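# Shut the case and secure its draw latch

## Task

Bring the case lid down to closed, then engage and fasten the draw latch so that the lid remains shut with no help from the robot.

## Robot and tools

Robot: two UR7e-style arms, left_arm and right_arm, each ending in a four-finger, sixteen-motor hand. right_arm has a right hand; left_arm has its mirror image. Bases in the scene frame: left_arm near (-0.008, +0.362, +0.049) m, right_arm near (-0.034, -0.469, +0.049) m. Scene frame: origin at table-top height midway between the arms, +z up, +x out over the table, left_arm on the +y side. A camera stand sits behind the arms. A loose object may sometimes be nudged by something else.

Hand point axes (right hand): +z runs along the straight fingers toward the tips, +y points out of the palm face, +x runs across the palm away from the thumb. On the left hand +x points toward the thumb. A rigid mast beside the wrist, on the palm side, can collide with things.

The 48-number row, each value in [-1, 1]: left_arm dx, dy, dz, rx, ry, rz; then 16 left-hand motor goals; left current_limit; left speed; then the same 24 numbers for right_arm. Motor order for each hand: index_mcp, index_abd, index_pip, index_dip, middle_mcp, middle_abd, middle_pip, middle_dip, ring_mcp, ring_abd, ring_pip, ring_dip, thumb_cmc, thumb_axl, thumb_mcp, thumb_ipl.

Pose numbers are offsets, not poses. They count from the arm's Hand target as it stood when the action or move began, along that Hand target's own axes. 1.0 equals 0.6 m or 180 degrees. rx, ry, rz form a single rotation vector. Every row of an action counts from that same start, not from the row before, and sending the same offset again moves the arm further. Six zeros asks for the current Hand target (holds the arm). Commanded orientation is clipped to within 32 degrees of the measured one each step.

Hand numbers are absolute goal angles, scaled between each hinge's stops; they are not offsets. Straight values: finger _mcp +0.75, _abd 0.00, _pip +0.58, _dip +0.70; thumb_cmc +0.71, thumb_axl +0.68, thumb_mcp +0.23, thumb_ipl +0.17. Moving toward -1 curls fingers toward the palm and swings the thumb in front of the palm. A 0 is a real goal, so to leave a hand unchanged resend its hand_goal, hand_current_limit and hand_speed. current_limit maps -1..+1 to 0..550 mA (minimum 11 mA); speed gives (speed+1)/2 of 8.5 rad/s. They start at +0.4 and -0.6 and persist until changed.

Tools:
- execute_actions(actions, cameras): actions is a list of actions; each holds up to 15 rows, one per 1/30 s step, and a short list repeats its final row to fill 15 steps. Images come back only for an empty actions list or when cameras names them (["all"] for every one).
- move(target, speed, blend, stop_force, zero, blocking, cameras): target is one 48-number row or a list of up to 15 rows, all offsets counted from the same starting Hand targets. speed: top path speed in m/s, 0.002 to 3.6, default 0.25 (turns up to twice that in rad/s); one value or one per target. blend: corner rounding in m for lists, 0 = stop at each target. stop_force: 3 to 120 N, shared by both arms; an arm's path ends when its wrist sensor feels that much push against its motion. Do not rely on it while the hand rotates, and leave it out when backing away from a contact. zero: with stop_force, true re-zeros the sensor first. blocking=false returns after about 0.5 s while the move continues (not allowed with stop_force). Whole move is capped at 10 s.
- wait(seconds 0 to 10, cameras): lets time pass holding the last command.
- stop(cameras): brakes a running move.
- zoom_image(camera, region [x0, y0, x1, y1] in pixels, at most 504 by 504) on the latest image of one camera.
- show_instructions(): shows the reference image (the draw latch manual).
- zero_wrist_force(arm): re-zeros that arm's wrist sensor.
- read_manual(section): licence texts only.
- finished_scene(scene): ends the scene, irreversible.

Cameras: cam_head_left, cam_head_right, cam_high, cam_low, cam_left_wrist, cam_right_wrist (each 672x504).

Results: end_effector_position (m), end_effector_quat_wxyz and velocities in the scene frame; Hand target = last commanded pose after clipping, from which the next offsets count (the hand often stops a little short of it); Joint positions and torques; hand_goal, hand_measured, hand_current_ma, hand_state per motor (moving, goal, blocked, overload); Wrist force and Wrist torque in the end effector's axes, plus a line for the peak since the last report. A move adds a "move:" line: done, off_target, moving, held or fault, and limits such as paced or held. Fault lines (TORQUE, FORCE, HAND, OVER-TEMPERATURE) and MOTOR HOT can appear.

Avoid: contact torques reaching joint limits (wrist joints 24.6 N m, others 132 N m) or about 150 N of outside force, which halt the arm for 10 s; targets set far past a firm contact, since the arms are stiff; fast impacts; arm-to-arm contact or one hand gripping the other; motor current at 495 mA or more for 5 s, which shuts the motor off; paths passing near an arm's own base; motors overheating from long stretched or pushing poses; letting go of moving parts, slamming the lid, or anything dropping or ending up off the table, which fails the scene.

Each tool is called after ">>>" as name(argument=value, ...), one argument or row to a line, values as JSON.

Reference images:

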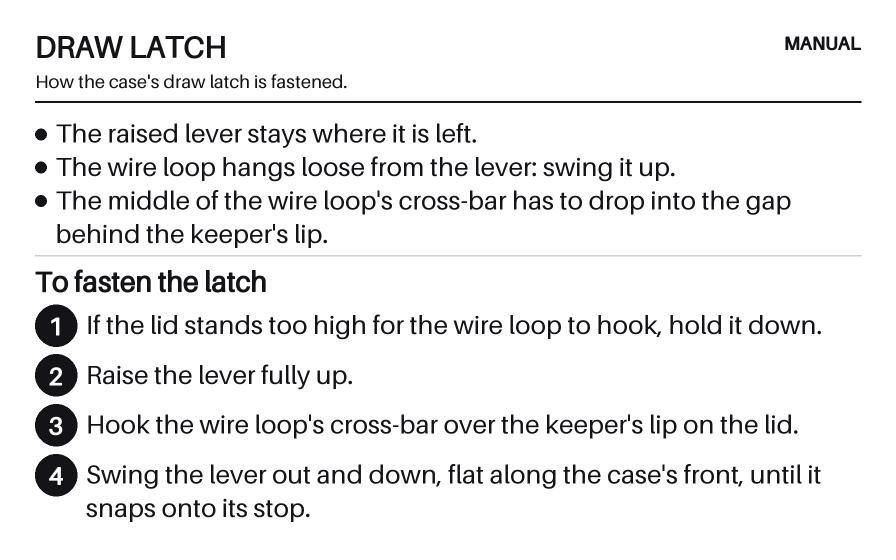

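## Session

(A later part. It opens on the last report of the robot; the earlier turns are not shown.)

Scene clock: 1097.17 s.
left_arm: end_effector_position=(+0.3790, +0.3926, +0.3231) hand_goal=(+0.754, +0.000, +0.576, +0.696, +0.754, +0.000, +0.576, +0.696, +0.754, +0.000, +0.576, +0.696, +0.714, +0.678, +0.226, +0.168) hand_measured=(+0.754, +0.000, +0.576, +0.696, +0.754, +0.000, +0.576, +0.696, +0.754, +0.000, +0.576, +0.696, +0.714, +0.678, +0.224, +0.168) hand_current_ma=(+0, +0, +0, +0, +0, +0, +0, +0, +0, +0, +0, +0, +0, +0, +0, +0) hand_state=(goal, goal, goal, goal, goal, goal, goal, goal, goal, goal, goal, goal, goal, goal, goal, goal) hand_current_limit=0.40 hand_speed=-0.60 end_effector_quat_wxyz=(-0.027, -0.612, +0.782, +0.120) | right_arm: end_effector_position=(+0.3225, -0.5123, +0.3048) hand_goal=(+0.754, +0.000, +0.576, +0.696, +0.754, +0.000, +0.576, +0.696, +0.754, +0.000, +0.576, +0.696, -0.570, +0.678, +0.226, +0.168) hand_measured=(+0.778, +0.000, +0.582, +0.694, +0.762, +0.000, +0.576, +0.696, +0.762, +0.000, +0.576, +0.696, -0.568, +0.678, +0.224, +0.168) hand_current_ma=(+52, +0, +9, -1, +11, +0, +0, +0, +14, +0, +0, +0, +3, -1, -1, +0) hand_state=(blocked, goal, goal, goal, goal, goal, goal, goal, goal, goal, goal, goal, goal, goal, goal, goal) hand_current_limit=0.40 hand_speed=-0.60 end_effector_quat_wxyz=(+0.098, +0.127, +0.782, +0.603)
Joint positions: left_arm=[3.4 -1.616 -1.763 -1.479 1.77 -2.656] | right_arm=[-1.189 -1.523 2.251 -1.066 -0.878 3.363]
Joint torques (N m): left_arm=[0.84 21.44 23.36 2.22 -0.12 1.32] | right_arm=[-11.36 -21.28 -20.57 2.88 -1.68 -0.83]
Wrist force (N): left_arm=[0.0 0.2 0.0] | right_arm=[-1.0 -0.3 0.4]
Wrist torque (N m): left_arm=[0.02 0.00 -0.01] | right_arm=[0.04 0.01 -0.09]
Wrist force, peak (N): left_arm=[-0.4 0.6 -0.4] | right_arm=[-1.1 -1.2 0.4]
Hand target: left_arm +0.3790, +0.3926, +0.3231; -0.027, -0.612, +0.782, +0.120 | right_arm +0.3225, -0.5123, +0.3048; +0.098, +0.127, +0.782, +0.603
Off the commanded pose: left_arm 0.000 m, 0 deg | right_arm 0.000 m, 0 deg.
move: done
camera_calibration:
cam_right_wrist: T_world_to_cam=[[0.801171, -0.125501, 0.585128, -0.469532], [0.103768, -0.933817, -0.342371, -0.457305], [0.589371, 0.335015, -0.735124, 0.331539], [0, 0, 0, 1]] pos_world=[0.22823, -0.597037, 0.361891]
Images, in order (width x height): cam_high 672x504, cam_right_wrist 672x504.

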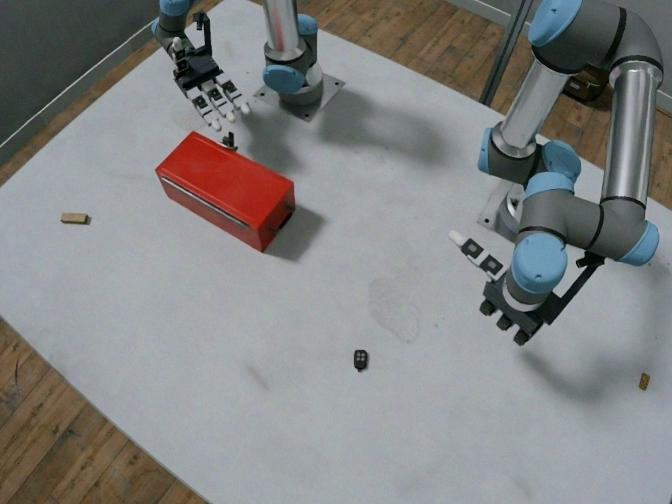

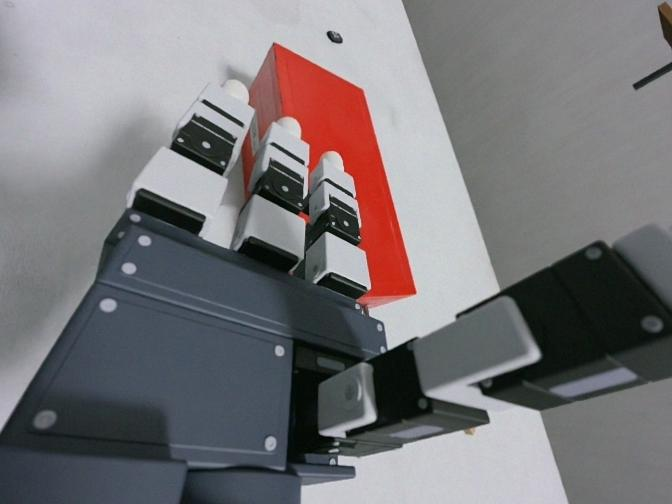

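>>> move(
  target=[
    [0,0,0,0,0,0,0.754,0,0.576,0.696,0.754,0,0.576,0.696,0.754,0,0.576,0.696,0.714,0.678,0.226,0.168,0.4,-0.6,0.1209,-0.0050,-0.0187,0,0,0,0.754,0,0.576,0.696,0.754,0,0.576,0.696,0.754,0,0.576,0.696,-0.571,0.678,0.226,0.168,0.4,-0.6],
    [0,0,0,0,0,0,0.754,0,0.576,0.696,0.754,0,0.576,0.696,0.754,0,0.576,0.696,0.714,0.678,0.226,0.168,0.4,-0.6,0.1209,-0.1420,0.0174,0,0,0,0.754,0,0.576,0.696,0.754,0,0.576,0.696,0.754,0,0.576,0.696,-0.571,0.678,0.226,0.168,0.4,-0.6],
  ],
  speed=0.15,
  blend=0.02,
  cameras=["cam_right_wrist"],
)

>>> zoom_image(
  camera="cam_right_wrist",
  region=[350, 80, 480, 210],
)

Scene clock: 1125.27 s.
left_arm: end_effector_position=(+0.3790, +0.3926, +0.3231) hand_goal=(+0.754, +0.000, +0.576, +0.696, +0.754, +0.000, +0.576, +0.696, +0.754, +0.000, +0.576, +0.696, +0.714, +0.678, +0.226, +0.168) hand_measured=(+0.754, +0.000, +0.576, +0.696, +0.754, +0.000, +0.576, +0.696, +0.754, +0.000, +0.576, +0.696, +0.714, +0.678, +0.224, +0.168) hand_current_ma=(+0, +0, +0, +0, +0, +0, +0, +0, +0, +0, +0, +0, +0, +0, +0, +0) hand_state=(goal, goal, goal, goal, goal, goal, goal, goal, goal, goal, goal, goal, goal, goal, goal, goal) hand_current_limit=0.40 hand_speed=-0.60 end_effector_quat_wxyz=(-0.027, -0.612, +0.782, +0.120) | right_arm: end_effector_position=(+0.2744, -0.5025, +0.3035) hand_goal=(+0.754, +0.000, +0.576, +0.696, +0.754, +0.000, +0.576, +0.696, +0.754, +0.000, +0.576, +0.696, -0.570, +0.678, +0.226, +0.168) hand_measured=(+0.778, +0.000, +0.582, +0.694, +0.762, +0.000, +0.576, +0.696, +0.762, +0.000, +0.576, +0.696, -0.568, +0.678, +0.224, +0.168) hand_current_ma=(+52, +0, +9, -1, +11, +0, +0, +0, +14, +0, +0, +0, +1, -1, -1, +0) hand_state=(blocked, goal, goal, goal, goal, goal, goal, goal, goal, goal, goal, goal, goal, goal, goal, goal) hand_current_limit=0.40 hand_speed=-0.60 end_effector_quat_wxyz=(+0.098, +0.127, +0.781, +0.603)
Joint positions: left_arm=[3.4 -1.616 -1.763 -1.479 1.77 -2.656] | right_arm=[-1.318 -1.613 2.344 -1.036 -1.001 3.31]
Joint torques (N m): left_arm=[0.16 21.6 23.62 2.22 -0.22 1.37] | right_arm=[13.98 -4.7 -20.05 -1.33 2.57 1.11]
Wrist force (N): left_arm=[0.0 0.1 0.0] | right_arm=[-1.0 -0.4 0.1]
Wrist torque (N m): left_arm=[0.00 0.01 -0.01] | right_arm=[0.05 0.00 -0.13]
Wrist force, peak (N): left_arm=[-0.3 0.5 -0.3] | right_arm=[2.2 -1.1 0.6]
Hand target: left_arm +0.3790, +0.3926, +0.3231; -0.027, -0.612, +0.782, +0.120 | right_arm +0.2744, -0.5025, +0.3035; +0.098, +0.126, +0.781, +0.603 (not the last commanded pose)
Off the commanded pose: left_arm 0.000 m, 0 deg | right_arm 0.087 m, 0 deg.
move: held (right_arm; a check stopped the path); path passed 0 of 2 targets; limits=held
pose unreachable (right arm): on one or more control steps of this call, first in action 0 (counted from 0), this arm could not follow its commanded pose, so it was not sent that pose on those steps. It may still have moved: this result reports where it is.
cause: moving toward the commanded pose would bring two parts of the arm too close to each other (joints 3 (elbow) to 6 (wrist 3) lie between them).
camera_calibration:
cam_right_wrist: T_world_to_cam=[[0.800736, -0.124785, 0.585876, -0.428836], [0.105581, -0.933349, -0.343093, -0.443724], [0.589639, 0.336585, -0.734191, 0.356152], [0, 0, 0, 1]] pos_world=[0.180232, -0.587537, 0.36049]
Images, in order (width x height): cam_right_wrist 672x504.

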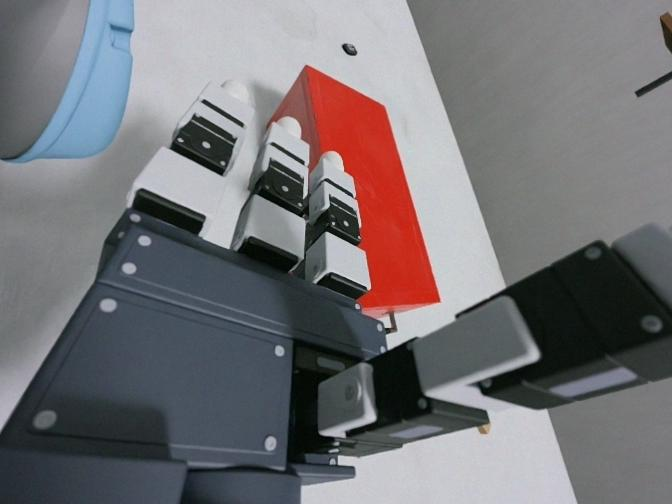

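Scaled by 3.877 from the camera's 672x504 image, which has a finer 960x720 frame.

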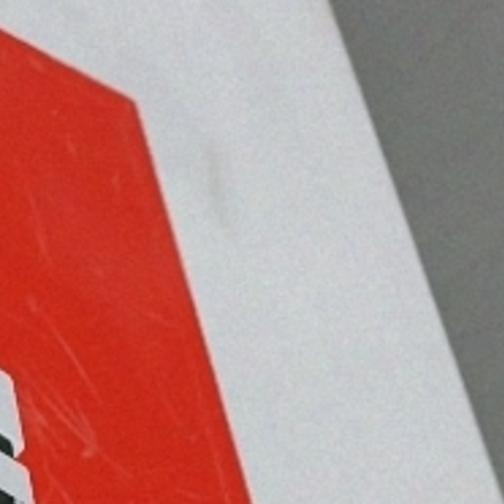

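>>> move(
  target=[
    [0,0,0,0,0,0,0.754,0,0.576,0.696,0.754,0,0.576,0.696,0.754,0,0.576,0.696,0.714,0.678,0.226,0.168,0.4,-0.6,-0.0145,-0.0111,-0.0420,0,0,0,0.754,0,0.576,0.696,0.754,0,0.576,0.696,0.754,0,0.576,0.696,-0.571,0.678,0.226,0.168,0.4,-0.6],
    [0,0,0,0,0,0,0.754,0,0.576,0.696,0.754,0,0.576,0.696,0.754,0,0.576,0.696,0.714,0.678,0.226,0.168,0.4,-0.6,0.0004,-0.1550,-0.0092,0,0,0,0.754,0,0.576,0.696,0.754,0,0.576,0.696,0.754,0,0.576,0.696,-0.571,0.678,0.226,0.168,0.4,-0.6],
  ],
  speed=0.15,
  blend=0.01,
  cameras=["cam_right_wrist"],
)

>>> zoom_image(
  camera="cam_right_wrist",
  region=[320, 60, 450, 190],
)

Scene clock: 1144.60 s.
left_arm: end_effector_position=(+0.3790, +0.3926, +0.3231) hand_goal=(+0.754, +0.000, +0.576, +0.696, +0.754, +0.000, +0.576, +0.696, +0.754, +0.000, +0.576, +0.696, +0.714, +0.678, +0.226, +0.168) hand_measured=(+0.754, +0.000, +0.576, +0.696, +0.754, +0.000, +0.576, +0.696, +0.754, +0.000, +0.576, +0.696, +0.714, +0.678, +0.224, +0.168) hand_current_ma=(+0, +0, +0, +0, +0, +0, +0, +0, +0, +0, +0, +0, +0, +0, +0, +0) hand_state=(goal, goal, goal, goal, goal, goal, goal, goal, goal, goal, goal, goal, goal, goal, goal, goal) hand_current_limit=0.40 hand_speed=-0.60 end_effector_quat_wxyz=(-0.027, -0.612, +0.782, +0.120) | right_arm: end_effector_position=(+0.2651, -0.5298, +0.2150) hand_goal=(+0.754, +0.000, +0.576, +0.696, +0.754, +0.000, +0.576, +0.696, +0.754, +0.000, +0.576, +0.696, -0.570, +0.678, +0.226, +0.168) hand_measured=(+0.778, +0.000, +0.582, +0.694, +0.762, +0.000, +0.576, +0.696, +0.762, +0.000, +0.576, +0.696, -0.568, +0.678, +0.224, +0.168) hand_current_ma=(+51, +0, +9, -1, +11, +0, +0, +0, +14, +0, +0, +0, +1, -1, -1, +0) hand_state=(blocked, goal, goal, goal, goal, goal, goal, goal, goal, goal, goal, goal, goal, goal, goal, goal) hand_current_limit=0.40 hand_speed=-0.60 end_effector_quat_wxyz=(+0.098, +0.126, +0.781, +0.603)
Joint positions: left_arm=[3.4 -1.616 -1.763 -1.479 1.77 -2.656] | right_arm=[-1.368 -1.343 2.389 -1.343 -1.049 3.293]
Joint torques (N m): left_arm=[0.58 21.03 23.51 2.36 -0.18 1.45] | right_arm=[-13.33 -10.52 -2.94 -1.27 -1.93 -1.44]
Motor temperatures (°C): left_arm=[30 28 27 35 39 39] | right_arm=[29 29 30 37 38 32]
Wrist force (N): left_arm=[0.2 -0.1 0.0] | right_arm=[-0.9 -0.3 0.0]
Wrist torque (N m): left_arm=[-0.01 -0.03 0.02] | right_arm=[0.06 -0.02 0.02]
Wrist force, peak (N): left_arm=[-0.1 0.6 -0.3] | right_arm=[-1.4 0.1 -0.6]
Hand target: left_arm +0.3790, +0.3926, +0.3231; -0.027, -0.612, +0.782, +0.120 | right_arm +0.2651, -0.5298, +0.2150; +0.098, +0.126, +0.781, +0.603
Off the commanded pose: left_arm 0.000 m, 0 deg | right_arm 0.000 m, 0 deg.
move: done
camera_calibration:
cam_right_wrist: T_world_to_cam=[[0.80073, -0.124729, 0.585896, -0.372916], [0.105628, -0.933356, -0.343058, -0.498609], [0.589639, 0.336584, -0.734192, 0.305849], [0, 0, 0, 1]] pos_world=[0.170932, -0.614837, 0.27199]
Images, in order (width x height): cam_right_wrist 672x504.

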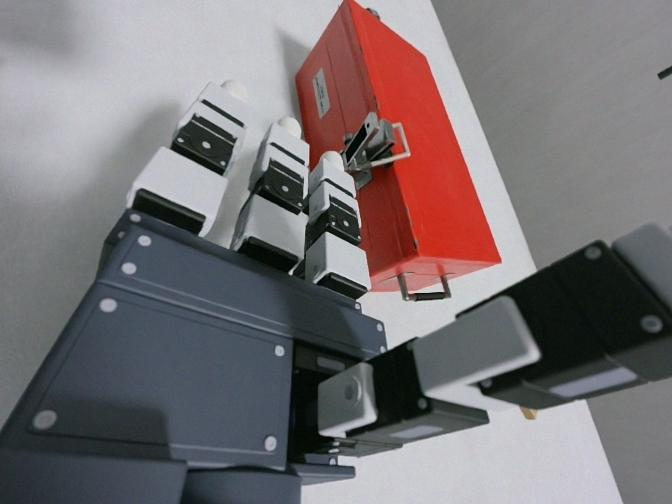

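Scaled by 3.877 from the camera's 672x504 image, which has a finer 960x720 frame.

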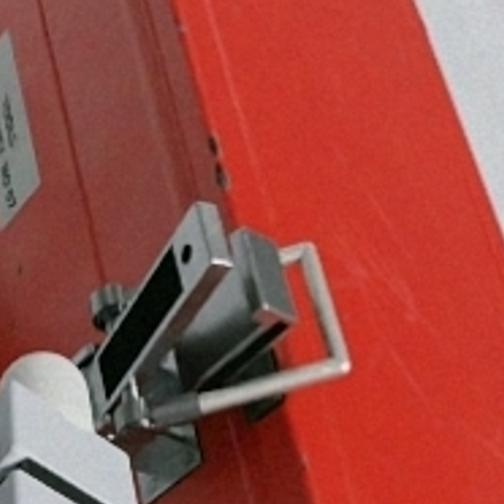

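>>> move(
  target=[
    [0,0,0,0,0,0,0.754,0,0.576,0.696,0.754,0,0.576,0.696,0.754,0,0.576,0.696,0.714,0.678,0.226,0.168,0.4,-0.6,-0.0379,0.0991,-0.0608,0,0,0,0.754,0,0.576,0.696,0.754,0,0.576,0.696,0.754,0,0.576,0.696,-0.571,0.678,0.226,0.168,0.4,-0.6],
    [0,0,0,0,0,0,0.754,0,0.576,0.696,0.754,0,0.576,0.696,0.754,0,0.576,0.696,0.714,0.678,0.226,0.168,0.4,-0.6,-0.0679,0.1392,-0.0066,0,0,0,0.754,0,0.576,0.696,0.754,0,0.576,0.696,0.754,0,0.576,0.696,-0.571,0.678,0.226,0.168,0.4,-0.6],
    [0,0,0,0,0,0,0.754,0,0.576,0.696,0.754,0,0.576,0.696,0.754,0,0.576,0.696,0.714,0.678,0.226,0.168,0.4,-0.6,-0.0552,0.0949,0.0443,0,0,0,0.754,0,0.576,0.696,0.754,0,0.576,0.696,0.754,0,0.576,0.696,-0.571,0.678,0.226,0.168,0.4,-0.6],
    [0,0,0,0,0,0,0.754,0,0.576,0.696,0.754,0,0.576,0.696,0.754,0,0.576,0.696,0.714,0.678,0.226,0.168,0.4,-0.6,-0.0347,0.0916,0.0381,0,0,0,0.754,0,0.576,0.696,0.754,0,0.576,0.696,0.754,0,0.576,0.696,-0.571,0.678,0.226,0.168,0.4,-0.6],
  ],
  speed=[0.1,0.08,0.04,0.02],
  blend=[0.01,0.01,0,0],
  cameras=["cam_right_wrist","cam_high"],
)

>>> zoom_image(
  camera="cam_right_wrist",
  region=[290, 80, 420, 210],
)

>>> zoom_image(
  camera="cam_high",
  region=[190, 100, 270, 180],
)

Scene clock: 1218.20 s.
left_arm: end_effector_position=(+0.3790, +0.3926, +0.3231) hand_goal=(+0.754, +0.000, +0.576, +0.696, +0.754, +0.000, +0.576, +0.696, +0.754, +0.000, +0.576, +0.696, +0.714, +0.678, +0.226, +0.168) hand_measured=(+0.754, +0.000, +0.576, +0.696, +0.754, +0.000, +0.576, +0.696, +0.754, +0.000, +0.576, +0.696, +0.714, +0.678, +0.224, +0.168) hand_current_ma=(+0, +0, +0, +0, +0, +0, +0, +0, +0, +0, +0, +0, +0, +0, +0, +0) hand_state=(goal, goal, goal, goal, goal, goal, goal, goal, goal, goal, goal, goal, goal, goal, goal, goal) hand_current_limit=0.40 hand_speed=-0.60 end_effector_quat_wxyz=(-0.027, -0.612, +0.782, +0.120) | right_arm: end_effector_position=(+0.2963, -0.5022, +0.2623) hand_goal=(+0.754, +0.000, +0.576, +0.696, +0.754, +0.000, +0.576, +0.696, +0.754, +0.000, +0.576, +0.696, -0.570, +0.678, +0.226, +0.168) hand_measured=(+0.768, +0.004, +0.578, +0.694, +0.762, +0.000, +0.576, +0.696, +0.762, +0.000, +0.576, +0.696, -0.568, +0.678, +0.224, +0.168) hand_current_ma=(+26, +3, +2, -1, +11, +0, +0, +0, +14, +0, +0, +0, +1, -1, -1, +0) hand_state=(goal, goal, goal, goal, goal, goal, goal, goal, goal, goal, goal, goal, goal, goal, goal, goal) hand_current_limit=0.40 hand_speed=-0.60 end_effector_quat_wxyz=(+0.098, +0.126, +0.781, +0.603)
Joint positions: left_arm=[3.4 -1.616 -1.763 -1.479 1.77 -2.656] | right_arm=[-1.25 -1.482 2.361 -1.199 -0.937 3.335]
Joint torques (N m): left_arm=[0.27 21.35 24.06 2.32 -0.4 1.55] | right_arm=[-13.43 -21.76 -5.42 3.02 -1.92 -1.34]
Wrist force (N): left_arm=[0.1 0.2 -0.3] | right_arm=[-1.2 -0.2 0.1]
Wrist torque (N m): left_arm=[0.05 -0.02 0.00] | right_arm=[-0.02 -0.05 -0.04]
Wrist force, peak (N): left_arm=[-0.4 0.5 -0.4] | right_arm=[-1.3 -0.7 0.3]
Hand target: left_arm +0.3790, +0.3926, +0.3231; -0.027, -0.612, +0.782, +0.120 | right_arm +0.2962, -0.5022, +0.2623; +0.098, +0.126, +0.781, +0.603
Off the commanded pose: left_arm 0.000 m, 0 deg | right_arm 0.000 m, 0 deg.
move: done
camera_calibration:
cam_right_wrist: T_world_to_cam=[[0.800736, -0.124785, 0.585876, -0.422196], [0.105581, -0.933349, -0.343093, -0.459892], [0.589639, 0.336585, -0.734191, 0.31289], [0, 0, 0, 1]] pos_world=[0.202132, -0.587237, 0.31929]
Images, in order (width x height): cam_high 672x504, cam_right_wrist 672x504.

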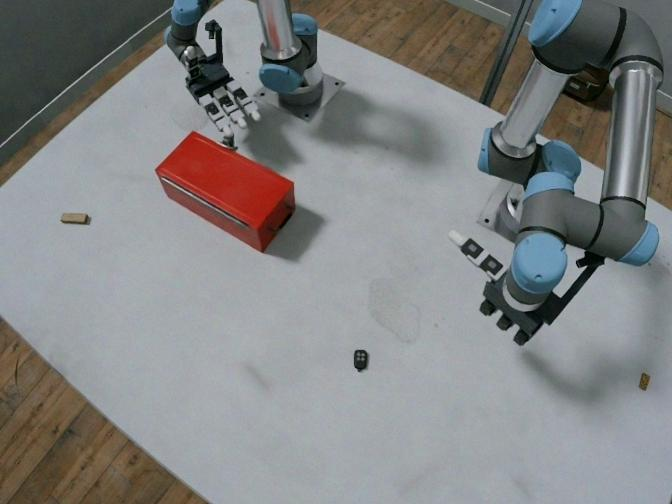

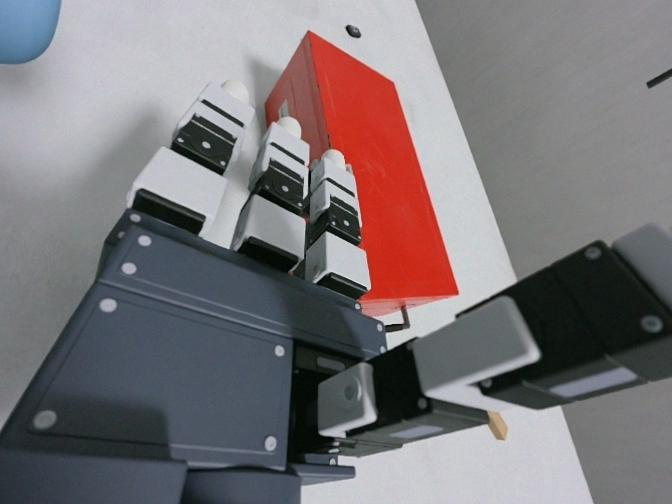

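Scaled by 3.877 from the camera's 672x504 image, which has a finer 960x720 frame.

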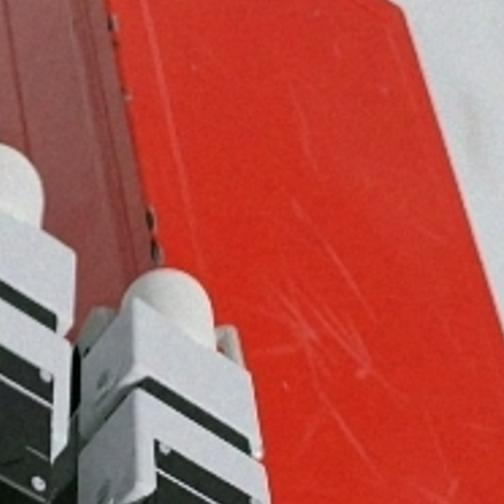

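Scaled by 6.300 from the camera's 672x504 image, which has a finer 960x720 frame.

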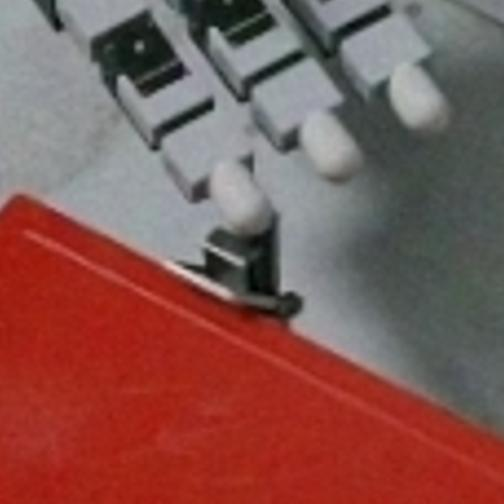

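>>> move(
  target=[
    [0,0,0,0,0,0,0.754,0,0.576,0.696,0.754,0,0.576,0.696,0.754,0,0.576,0.696,0.714,0.678,0.226,0.168,0.4,-0.6,0.0158,-0.0094,-0.0030,0,0,0,0.754,0,0.576,0.696,0.754,0,0.576,0.696,0.754,0,0.576,0.696,-0.571,0.678,0.226,0.168,0.4,-0.6],
    [0,0,0,0,0,0,0.754,0,0.576,0.696,0.754,0,0.576,0.696,0.754,0,0.576,0.696,0.714,0.678,0.226,0.168,0.4,-0.6,0.0237,-0.0197,-0.0030,0,0,0,0.754,0,0.576,0.696,0.754,0,0.576,0.696,0.754,0,0.576,0.696,-0.571,0.678,0.226,0.168,0.4,-0.6],
    [0,0,0,0,0,0,0.754,0,0.576,0.696,0.754,0,0.576,0.696,0.754,0,0.576,0.696,0.714,0.678,0.226,0.168,0.4,-0.6,0.0482,-0.0379,-0.0067,0,0,0,0.754,0,0.576,0.696,0.754,0,0.576,0.696,0.754,0,0.576,0.696,-0.571,0.678,0.226,0.168,0.4,-0.6],
  ],
  speed=0.025,
  blend=0.002,
  cameras=["cam_right_wrist","cam_high"],
)

>>> zoom_image(
  camera="cam_right_wrist",
  region=[290, 80, 420, 210],
)

>>> zoom_image(
  camera="cam_high",
  region=[190, 100, 270, 180],
)

Scene clock: 1240.67 s.
left_arm: end_effector_position=(+0.3790, +0.3926, +0.3231) hand_goal=(+0.754, +0.000, +0.576, +0.696, +0.754, +0.000, +0.576, +0.696, +0.754, +0.000, +0.576, +0.696, +0.714, +0.678, +0.226, +0.168) hand_measured=(+0.754, +0.000, +0.576, +0.696, +0.754, +0.000, +0.576, +0.696, +0.754, +0.000, +0.576, +0.696, +0.714, +0.678, +0.224, +0.168) hand_current_ma=(+0, +0, +0, +0, +0, +0, +0, +0, +0, +0, +0, +0, +0, +0, +0, +0) hand_state=(goal, goal, goal, goal, goal, goal, goal, goal, goal, goal, goal, goal, goal, goal, goal, goal) hand_current_limit=0.40 hand_speed=-0.60 end_effector_quat_wxyz=(-0.027, -0.612, +0.782, +0.120) | right_arm: end_effector_position=(+0.2658, -0.5022, +0.2414) hand_goal=(+0.754, +0.000, +0.576, +0.696, +0.754, +0.000, +0.576, +0.696, +0.754, +0.000, +0.576, +0.696, -0.570, +0.678, +0.226, +0.168) hand_measured=(+0.754, +0.008, +0.570, +0.694, +0.762, +0.000, +0.576, +0.696, +0.762, +0.000, +0.576, +0.696, -0.568, +0.678, +0.224, +0.168) hand_current_ma=(+0, +8, -9, -3, +11, +0, +0, +0, +14, +0, +0, +0, +1, -1, -1, +0) hand_state=(goal, goal, goal, goal, goal, goal, goal, goal, goal, goal, goal, goal, goal, goal, goal, goal) hand_current_limit=0.40 hand_speed=-0.60 end_effector_quat_wxyz=(+0.098, +0.126, +0.781, +0.603)
Joint positions: left_arm=[3.4 -1.616 -1.763 -1.479 1.77 -2.656] | right_arm=[-1.345 -1.466 2.429 -1.263 -1.027 3.301]
Joint torques (N m): left_arm=[0.35 20.32 23.6 2.29 -0.39 1.57] | right_arm=[-13.25 -7.74 -4.38 -1.45 -1.91 -1.46]
Wrist force (N): left_arm=[0.1 0.3 -0.3] | right_arm=[-0.9 -0.1 0.4]
Wrist torque (N m): left_arm=[0.06 -0.02 0.00] | right_arm=[-0.03 -0.09 -0.01]
Wrist force, peak (N): left_arm=[0.0 0.6 -0.4] | right_arm=[-1.6 0.0 0.1]
Hand target: left_arm +0.3790, +0.3926, +0.3231; -0.027, -0.612, +0.782, +0.120 | right_arm +0.2657, -0.5022, +0.2414; +0.098, +0.126, +0.781, +0.603
Off the commanded pose: left_arm 0.000 m, 0 deg | right_arm 0.000 m, 0 deg.
move: done
camera_calibration:
cam_right_wrist: T_world_to_cam=[[0.800736, -0.124785, 0.585876, -0.385529], [0.105581, -0.933349, -0.343093, -0.463842], [0.589639, 0.336585, -0.734191, 0.315529], [0, 0, 0, 1]] pos_world=[0.171632, -0.587237, 0.29839]
Images, in order (width x height): cam_high 672x504, cam_right_wrist 672x504.

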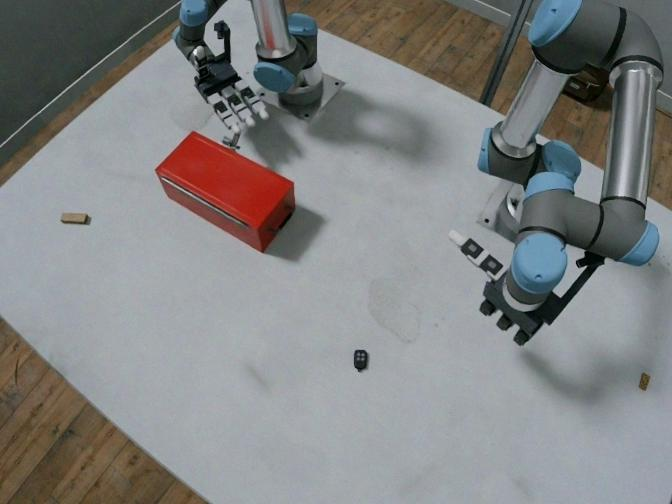

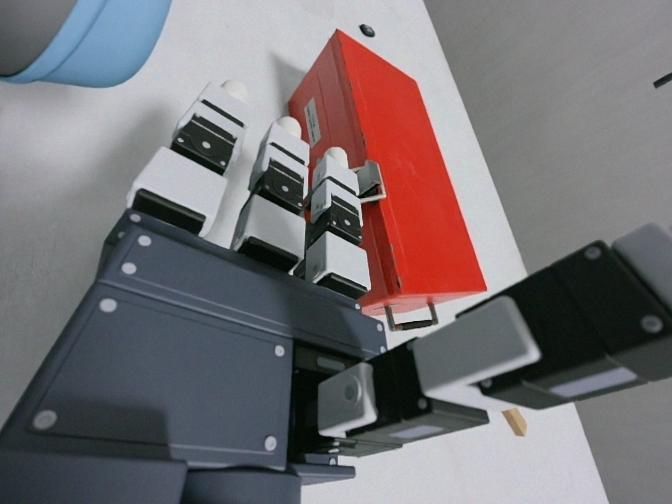

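Scaled by 3.877 from the camera's 672x504 image, which has a finer 960x720 frame.

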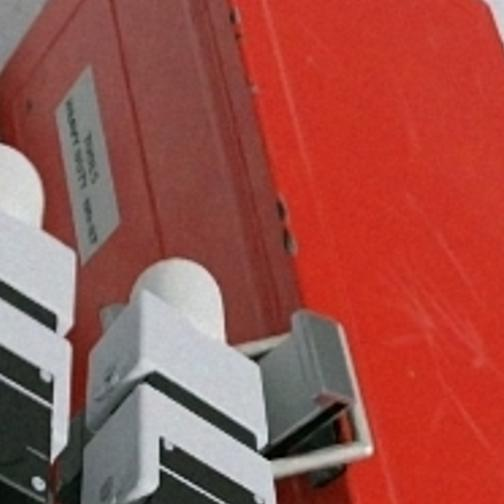

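Scaled by 6.300 from the camera's 672x504 image, which has a finer 960x720 frame.

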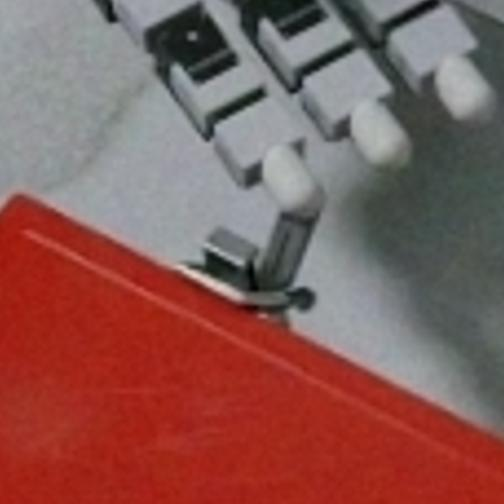

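>>> move(
  target=[
    [0,0,0,0,0,0,0.754,0,0.576,0.696,0.754,0,0.576,0.696,0.754,0,0.576,0.696,0.714,0.678,0.226,0.168,0.4,-0.6,0.0098,-0.0118,-0.0003,0,0,0,0.754,0,0.576,0.696,0.754,0,0.576,0.696,0.754,0,0.576,0.696,-0.571,0.678,0.226,0.168,0.4,-0.6],
    [0,0,0,0,0,0,0.754,0,0.576,0.696,0.754,0,0.576,0.696,0.754,0,0.576,0.696,0.714,0.678,0.226,0.168,0.4,-0.6,0.0174,-0.0241,0.0004,0,0,0,0.754,0,0.576,0.696,0.754,0,0.576,0.696,0.754,0,0.576,0.696,-0.571,0.678,0.226,0.168,0.4,-0.6],
  ],
  speed=0.025,
  blend=0.002,
  cameras=["cam_right_wrist","cam_high"],
)

>>> zoom_image(
  camera="cam_right_wrist",
  region=[290, 80, 420, 210],
)

>>> zoom_image(
  camera="cam_high",
  region=[190, 100, 270, 180],
)

Scene clock: 1258.77 s.
left_arm: end_effector_position=(+0.3790, +0.3926, +0.3231) hand_goal=(+0.754, +0.000, +0.576, +0.696, +0.754, +0.000, +0.576, +0.696, +0.754, +0.000, +0.576, +0.696, +0.714, +0.678, +0.226, +0.168) hand_measured=(+0.754, +0.000, +0.576, +0.696, +0.754, +0.000, +0.576, +0.696, +0.754, +0.000, +0.576, +0.696, +0.714, +0.678, +0.224, +0.168) hand_current_ma=(+0, +0, +0, +0, +0, +0, +0, +0, +0, +0, +0, +0, +0, +0, +0, +0) hand_state=(goal, goal, goal, goal, goal, goal, goal, goal, goal, goal, goal, goal, goal, goal, goal, goal) hand_current_limit=0.40 hand_speed=-0.60 end_effector_quat_wxyz=(-0.027, -0.612, +0.782, +0.120) | right_arm: end_effector_position=(+0.2548, -0.5022, +0.2274) hand_goal=(+0.754, +0.000, +0.576, +0.696, +0.754, +0.000, +0.576, +0.696, +0.754, +0.000, +0.576, +0.696, -0.570, +0.678, +0.226, +0.168) hand_measured=(+0.754, +0.008, +0.570, +0.694, +0.762, +0.000, +0.576, +0.696, +0.762, +0.000, +0.576, +0.696, -0.568, +0.678, +0.224, +0.168) hand_current_ma=(+1, +8, -6, -3, +11, +0, +0, +0, +14, +0, +0, +0, +1, -1, -1, +0) hand_state=(goal, goal, goal, goal, goal, goal, goal, goal, goal, goal, goal, goal, goal, goal, goal, goal) hand_current_limit=0.40 hand_speed=-0.60 end_effector_quat_wxyz=(+0.098, +0.126, +0.781, +0.603)
Joint positions: left_arm=[3.4 -1.616 -1.763 -1.479 1.77 -2.656] | right_arm=[-1.381 -1.438 2.458 -1.314 -1.062 3.288]
Joint torques (N m): left_arm=[0.47 21.31 23.26 2.29 -0.34 1.66] | right_arm=[-13.15 -7.02 -3.68 -1.13 -2.17 -1.6]
Wrist force (N): left_arm=[0.2 0.1 0.0] | right_arm=[-1.3 0.0 0.2]
Wrist torque (N m): left_arm=[0.02 -0.03 0.01] | right_arm=[-0.01 -0.07 -0.04]
Wrist force, peak (N): left_arm=[0.4 -0.1 -0.7] | right_arm=[-1.4 -0.1 0.3]
Hand target: left_arm +0.3790, +0.3926, +0.3231; -0.027, -0.612, +0.782, +0.120 | right_arm +0.2547, -0.5022, +0.2273; +0.098, +0.126, +0.781, +0.603
Off the commanded pose: left_arm 0.000 m, 0 deg | right_arm 0.000 m, 0 deg.
move: done
camera_calibration:
cam_right_wrist: T_world_to_cam=[[0.800736, -0.124785, 0.585876, -0.36846], [0.105581, -0.933349, -0.343093, -0.467518], [0.589639, 0.336585, -0.734191, 0.311663], [0, 0, 0, 1]] pos_world=[0.160632, -0.587237, 0.28429]
Images, in order (width x height): cam_high 672x504, cam_right_wrist 672x504.

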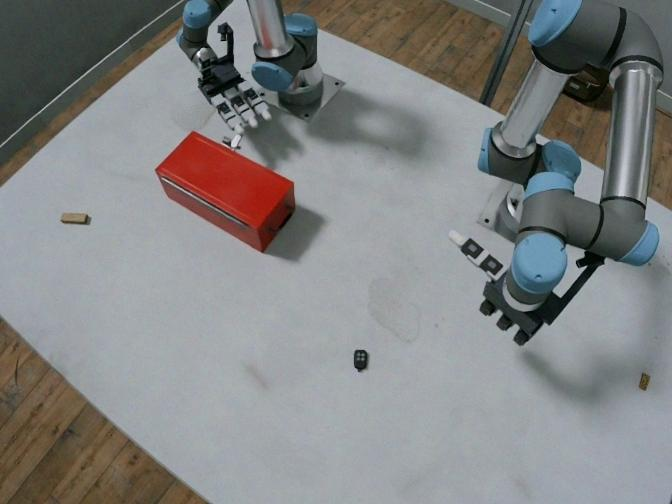

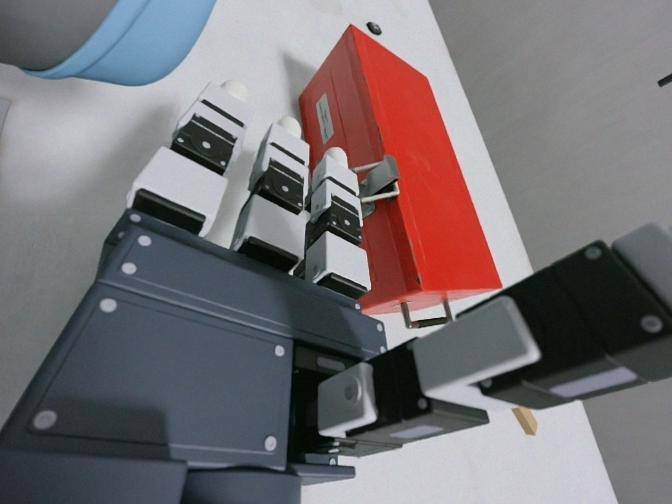

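Scaled by 3.877 from the camera's 672x504 image, which has a finer 960x720 frame.

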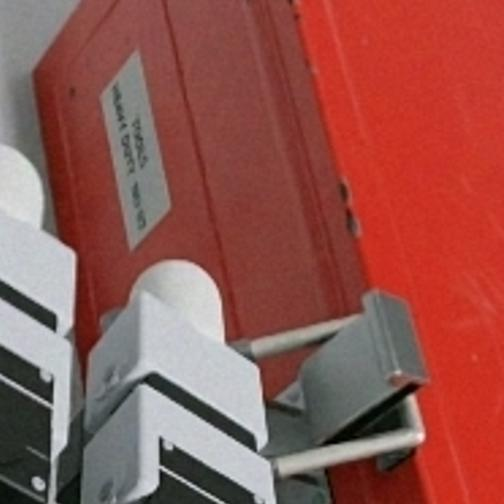

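Scaled by 6.300 from the camera's 672x504 image, which has a finer 960x720 frame.

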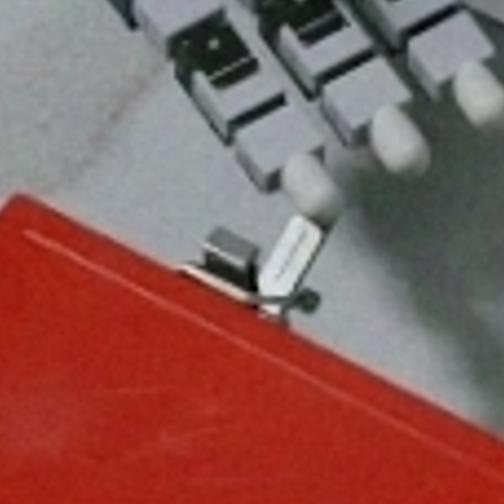

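>>> move(
  target=[
    [0,0,0,0,0,0,0.754,0,0.576,0.696,0.754,0,0.576,0.696,0.754,0,0.576,0.696,0.714,0.678,0.226,0.168,0.4,-0.6,0.0055,-0.0150,0.0020,0,0,0,0.754,0,0.576,0.696,0.754,0,0.576,0.696,0.754,0,0.576,0.696,-0.571,0.678,0.226,0.168,0.4,-0.6],
    [0,0,0,0,0,0,0.754,0,0.576,0.696,0.754,0,0.576,0.696,0.754,0,0.576,0.696,0.714,0.678,0.226,0.168,0.4,-0.6,0.0085,-0.0297,0.0049,0,0,0,0.754,0,0.576,0.696,0.754,0,0.576,0.696,0.754,0,0.576,0.696,-0.571,0.678,0.226,0.168,0.4,-0.6],
  ],
  speed=0.025,
  blend=0.002,
  cameras=["cam_right_wrist"],
)

>>> zoom_image(
  camera="cam_right_wrist",
  region=[290, 80, 420, 210],
)

Scene clock: 1272.80 s.
left_arm: end_effector_position=(+0.3790, +0.3926, +0.3231) hand_goal=(+0.754, +0.000, +0.576, +0.696, +0.754, +0.000, +0.576, +0.696, +0.754, +0.000, +0.576, +0.696, +0.714, +0.678, +0.226, +0.168) hand_measured=(+0.754, +0.000, +0.576, +0.696, +0.754, +0.000, +0.576, +0.696, +0.754, +0.000, +0.576, +0.696, +0.714, +0.678, +0.224, +0.168) hand_current_ma=(+0, +0, +0, +0, +0, +0, +0, +0, +0, +0, +0, +0, +0, +0, +0, +0) hand_state=(goal, goal, goal, goal, goal, goal, goal, goal, goal, goal, goal, goal, goal, goal, goal, goal) hand_current_limit=0.40 hand_speed=-0.60 end_effector_quat_wxyz=(-0.027, -0.612, +0.782, +0.120) | right_arm: end_effector_position=(+0.2494, -0.5022, +0.2094) hand_goal=(+0.754, +0.000, +0.576, +0.696, +0.754, +0.000, +0.576, +0.696, +0.754, +0.000, +0.576, +0.696, -0.570, +0.678, +0.226, +0.168) hand_measured=(+0.754, +0.004, +0.570, +0.694, +0.762, +0.000, +0.576, +0.696, +0.762, +0.000, +0.576, +0.696, -0.568, +0.678, +0.224, +0.168) hand_current_ma=(+1, +3, -6, -3, +11, +0, +0, +0, +14, +0, +0, +0, +1, -1, -1, +0) hand_state=(goal, goal, goal, goal, goal, goal, goal, goal, goal, goal, goal, goal, goal, goal, goal, goal) hand_current_limit=0.40 hand_speed=-0.60 end_effector_quat_wxyz=(+0.098, +0.126, +0.781, +0.603)
Joint positions: left_arm=[3.4 -1.616 -1.763 -1.479 1.77 -2.656] | right_arm=[-1.4 -1.385 2.48 -1.386 -1.08 3.282]
Joint torques (N m): left_arm=[0.94 21.24 24.31 2.26 -0.42 1.7] | right_arm=[-13.28 -7.53 -1.92 -0.9 -2.07 -1.68]
Wrist force (N): left_arm=[0.0 0.1 -0.2] | right_arm=[-1.1 -0.2 -0.5]
Wrist torque (N m): left_arm=[0.03 0.00 0.00] | right_arm=[0.00 -0.04 -0.05]
Wrist force, peak (N): left_arm=[-0.7 0.2 -0.1] | right_arm=[-1.4 0.1 0.0]
Hand target: left_arm +0.3790, +0.3926, +0.3231; -0.027, -0.612, +0.782, +0.120 | right_arm +0.2494, -0.5022, +0.2093; +0.098, +0.126, +0.781, +0.603
Off the commanded pose: left_arm 0.000 m, 0 deg | right_arm 0.000 m, 0 deg.
move: done
camera_calibration:
cam_right_wrist: T_world_to_cam=[[0.800736, -0.124785, 0.585876, -0.353578], [0.105581, -0.933349, -0.343093, -0.473031], [0.589639, 0.336585, -0.734191, 0.301598], [0, 0, 0, 1]] pos_world=[0.155232, -0.587137, 0.26629]
Images, in order (width x height): cam_right_wrist 672x504.

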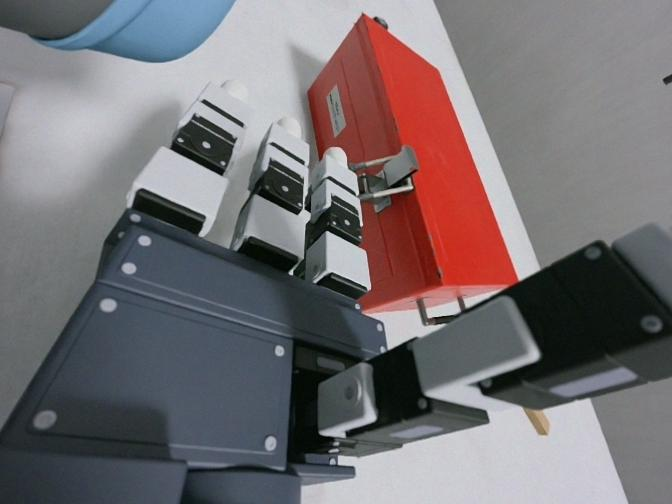

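Scaled by 3.877 from the camera's 672x504 image, which has a finer 960x720 frame.

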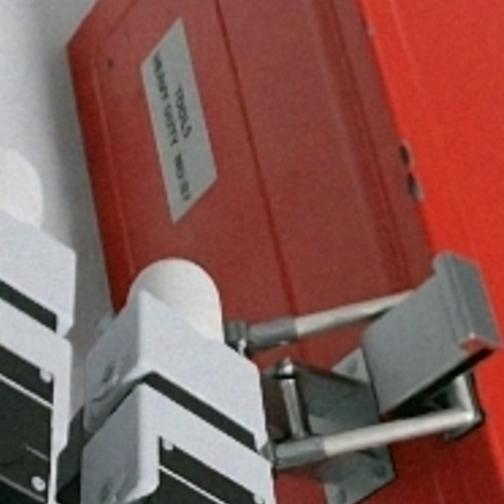

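>>> move(
  target=[
    [0,0,0,0,0,0,0.754,0,0.576,0.696,0.754,0,0.576,0.696,0.754,0,0.576,0.696,0.714,0.678,0.226,0.168,0.4,-0.6,0.0027,-0.0216,0.0048,0,0,0,0.754,0,0.576,0.696,0.754,0,0.576,0.696,0.754,0,0.576,0.696,-0.571,0.678,0.226,0.168,0.4,-0.6],
    [0,0,0,0,0,0,0.754,0,0.576,0.696,0.754,0,0.576,0.696,0.754,0,0.576,0.696,0.714,0.678,0.226,0.168,0.4,-0.6,0.0014,-0.0349,0.0087,0,0,0,0.754,0,0.576,0.696,0.754,0,0.576,0.696,0.754,0,0.576,0.696,-0.571,0.678,0.226,0.168,0.4,-0.6],
  ],
  speed=0.025,
  blend=0.002,
  cameras=["cam_right_wrist"],
)

>>> zoom_image(
  camera="cam_right_wrist",
  region=[290, 80, 420, 210],
)

Scene clock: 1319.00 s.
left_arm: end_effector_position=(+0.3790, +0.3926, +0.3231) hand_goal=(+0.754, +0.000, +0.576, +0.696, +0.754, +0.000, +0.576, +0.696, +0.754, +0.000, +0.576, +0.696, +0.714, +0.678, +0.226, +0.168) hand_measured=(+0.754, +0.000, +0.576, +0.696, +0.754, +0.000, +0.576, +0.696, +0.754, +0.000, +0.576, +0.696, +0.714, +0.678, +0.224, +0.168) hand_current_ma=(+0, +0, +0, +0, +0, +0, +0, +0, +0, +0, +0, +0, +0, +0, +0, +0) hand_state=(goal, goal, goal, goal, goal, goal, goal, goal, goal, goal, goal, goal, goal, goal, goal, goal) hand_current_limit=0.40 hand_speed=-0.60 end_effector_quat_wxyz=(-0.027, -0.612, +0.782, +0.120) | right_arm: end_effector_position=(+0.2485, -0.5021, +0.1878) hand_goal=(+0.754, +0.000, +0.576, +0.696, +0.754, +0.000, +0.576, +0.696, +0.754, +0.000, +0.576, +0.696, -0.570, +0.678, +0.226, +0.168) hand_measured=(+0.742, +0.000, +0.568, +0.692, +0.762, +0.000, +0.576, +0.696, +0.762, +0.000, +0.576, +0.696, -0.568, +0.678, +0.224, +0.168) hand_current_ma=(-22, +0, -12, -4, +11, +0, +0, +0, +14, +0, +0, +0, +1, -1, -1, +0) hand_state=(goal, goal, goal, goal, goal, goal, goal, goal, goal, goal, goal, goal, goal, goal, goal, goal) hand_current_limit=0.40 hand_speed=-0.60 end_effector_quat_wxyz=(+0.098, +0.126, +0.781, +0.603)
Joint positions: left_arm=[3.4 -1.616 -1.763 -1.479 1.77 -2.656] | right_arm=[-1.403 -1.31 2.493 -1.474 -1.083 3.281]
Joint torques (N m): left_arm=[-0.01 20.68 24.05 2.31 -0.47 1.66] | right_arm=[12.44 -9.47 -0.27 -1.56 2.61 0.66]
Wrist force (N): left_arm=[-0.2 0.1 -0.1] | right_arm=[-1.0 0.8 -0.9]
Wrist torque (N m): left_arm=[0.01 0.03 -0.02] | right_arm=[0.01 -0.02 -0.05]
Wrist force, peak (N): left_arm=[-0.4 0.6 0.3] | right_arm=[-0.7 1.1 -1.1]
Hand target: left_arm +0.3790, +0.3926, +0.3231; -0.027, -0.612, +0.782, +0.120 | right_arm +0.2485, -0.5021, +0.1877; +0.098, +0.126, +0.781, +0.603
Off the commanded pose: left_arm 0.000 m, 0 deg | right_arm 0.000 m, 0 deg.
move: done
camera_calibration:
cam_right_wrist: T_world_to_cam=[[0.80073, -0.124729, 0.585896, -0.340233], [0.105628, -0.933356, -0.343058, -0.480332], [0.589639, 0.336584, -0.734192, 0.286343], [0, 0, 0, 1]] pos_world=[0.154332, -0.587137, 0.24479]
Images, in order (width x height): cam_right_wrist 672x504.

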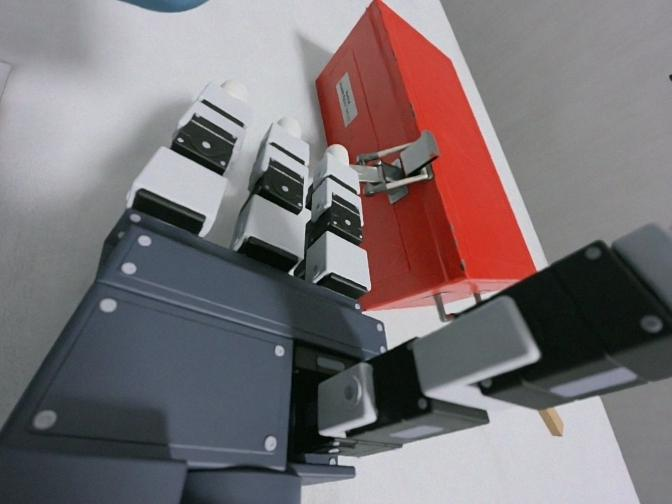

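Scaled by 3.877 from the camera's 672x504 image, which has a finer 960x720 frame.

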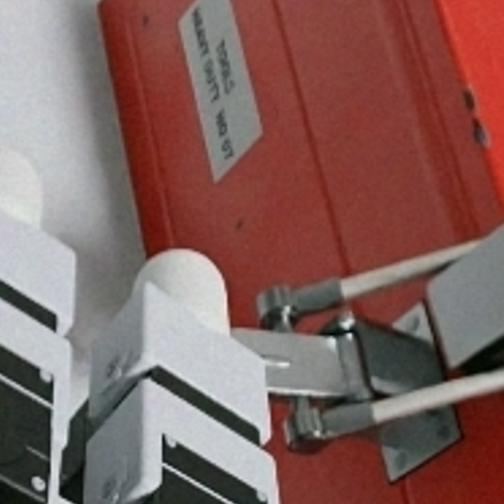

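>>> move(
  target=[
    [0,0,0,0,0,0,0.754,0,0.576,0.696,0.754,0,0.576,0.696,0.754,0,0.576,0.696,0.714,0.678,0.226,0.168,0.4,-0.6,-0.0036,-0.0124,0.0046,0,0,0,0.754,0,0.576,0.696,0.754,0,0.576,0.696,0.754,0,0.576,0.696,-0.571,0.678,0.226,0.168,0.4,-0.6],
    [0,0,0,0,0,0,0.754,0,0.576,0.696,0.754,0,0.576,0.696,0.754,0,0.576,0.696,0.714,0.678,0.226,0.168,0.4,-0.6,-0.0095,-0.0240,0.0096,0,0,0,0.754,0,0.576,0.696,0.754,0,0.576,0.696,0.754,0,0.576,0.696,-0.571,0.678,0.226,0.168,0.4,-0.6],
  ],
  speed=0.02,
  blend=0.002,
  cameras=["cam_right_wrist"],
)

>>> zoom_image(
  camera="cam_right_wrist",
  region=[290, 80, 440, 230],
)

Scene clock: 1334.00 s.
left_arm: end_effector_position=(+0.3790, +0.3926, +0.3231) hand_goal=(+0.754, +0.000, +0.576, +0.696, +0.754, +0.000, +0.576, +0.696, +0.754, +0.000, +0.576, +0.696, +0.714, +0.678, +0.226, +0.168) hand_measured=(+0.754, +0.000, +0.576, +0.696, +0.754, +0.000, +0.576, +0.696, +0.754, +0.000, +0.576, +0.696, +0.714, +0.678, +0.224, +0.168) hand_current_ma=(+0, +0, +0, +0, +0, +0, +0, +0, +0, +0, +0, +0, +0, +0, +0, +0) hand_state=(goal, goal, goal, goal, goal, goal, goal, goal, goal, goal, goal, goal, goal, goal, goal, goal) hand_current_limit=0.40 hand_speed=-0.60 end_effector_quat_wxyz=(-0.027, -0.612, +0.782, +0.120) | right_arm: end_effector_position=(+0.2545, -0.5021, +0.1724) hand_goal=(+0.754, +0.000, +0.576, +0.696, +0.754, +0.000, +0.576, +0.696, +0.754, +0.000, +0.576, +0.696, -0.570, +0.678, +0.226, +0.168) hand_measured=(+0.686, -0.038, +0.540, +0.678, +0.762, +0.000, +0.576, +0.696, +0.762, +0.000, +0.576, +0.696, -0.568, +0.678, +0.224, +0.168) hand_current_ma=(-218, -79, -87, -34, +11, +0, +0, +0, +14, +0, +0, +0, +1, -1, -1, +0) hand_state=(blocked, blocked, blocked, goal, goal, goal, goal, goal, goal, goal, goal, goal, goal, goal, goal, goal) hand_current_limit=0.40 hand_speed=-0.60 end_effector_quat_wxyz=(+0.098, +0.126, +0.781, +0.603)
Joint positions: left_arm=[3.4 -1.616 -1.763 -1.479 1.77 -2.656] | right_arm=[-1.382 -1.249 2.49 -1.535 -1.063 3.288]
Joint torques (N m): left_arm=[-0.17 20.88 24.15 2.38 -0.63 1.7] | right_arm=[14.46 -10.88 -12.1 -1.92 3.07 1.32]
Wrist force (N): left_arm=[0.1 0.0 0.0] | right_arm=[1.1 3.4 -2.1]
Wrist torque (N m): left_arm=[0.00 -0.01 0.00] | right_arm=[-0.07 0.15 -0.04]
Wrist force, peak (N): left_arm=[-0.1 0.7 -0.7] | right_arm=[1.1 3.4 -2.3]
Hand target: left_arm +0.3790, +0.3926, +0.3231; -0.027, -0.612, +0.782, +0.120 | right_arm +0.2545, -0.5021, +0.1724; +0.098, +0.126, +0.781, +0.603
Off the commanded pose: left_arm 0.000 m, 0 deg | right_arm 0.000 m, 0 deg.
move: done
camera_calibration:
cam_right_wrist: T_world_to_cam=[[0.80073, -0.124729, 0.585896, -0.336014], [0.105628, -0.933356, -0.343058, -0.486249], [0.589639, 0.336584, -0.734192, 0.271499], [0, 0, 0, 1]] pos_world=[0.160332, -0.587137, 0.22939]
Images, in order (width x height): cam_right_wrist 672x504.

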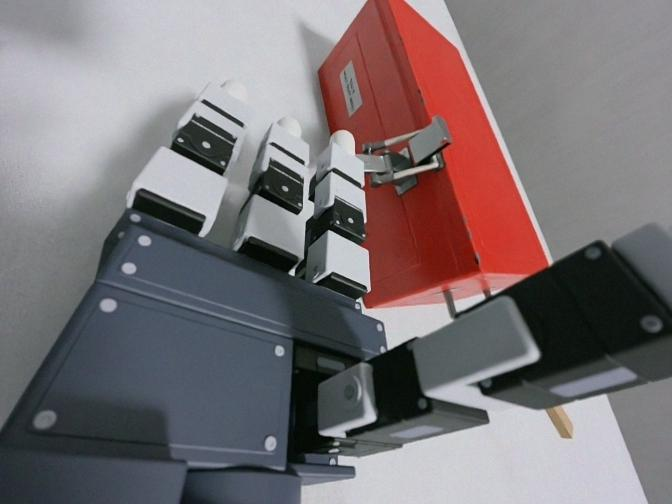

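Scaled by 3.360 from the camera's 672x504 image, which has a finer 960x720 frame.

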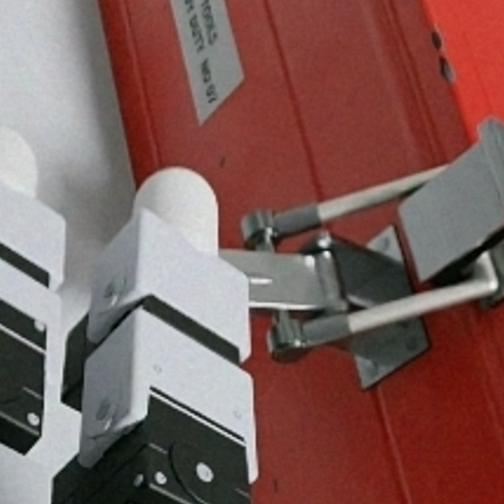

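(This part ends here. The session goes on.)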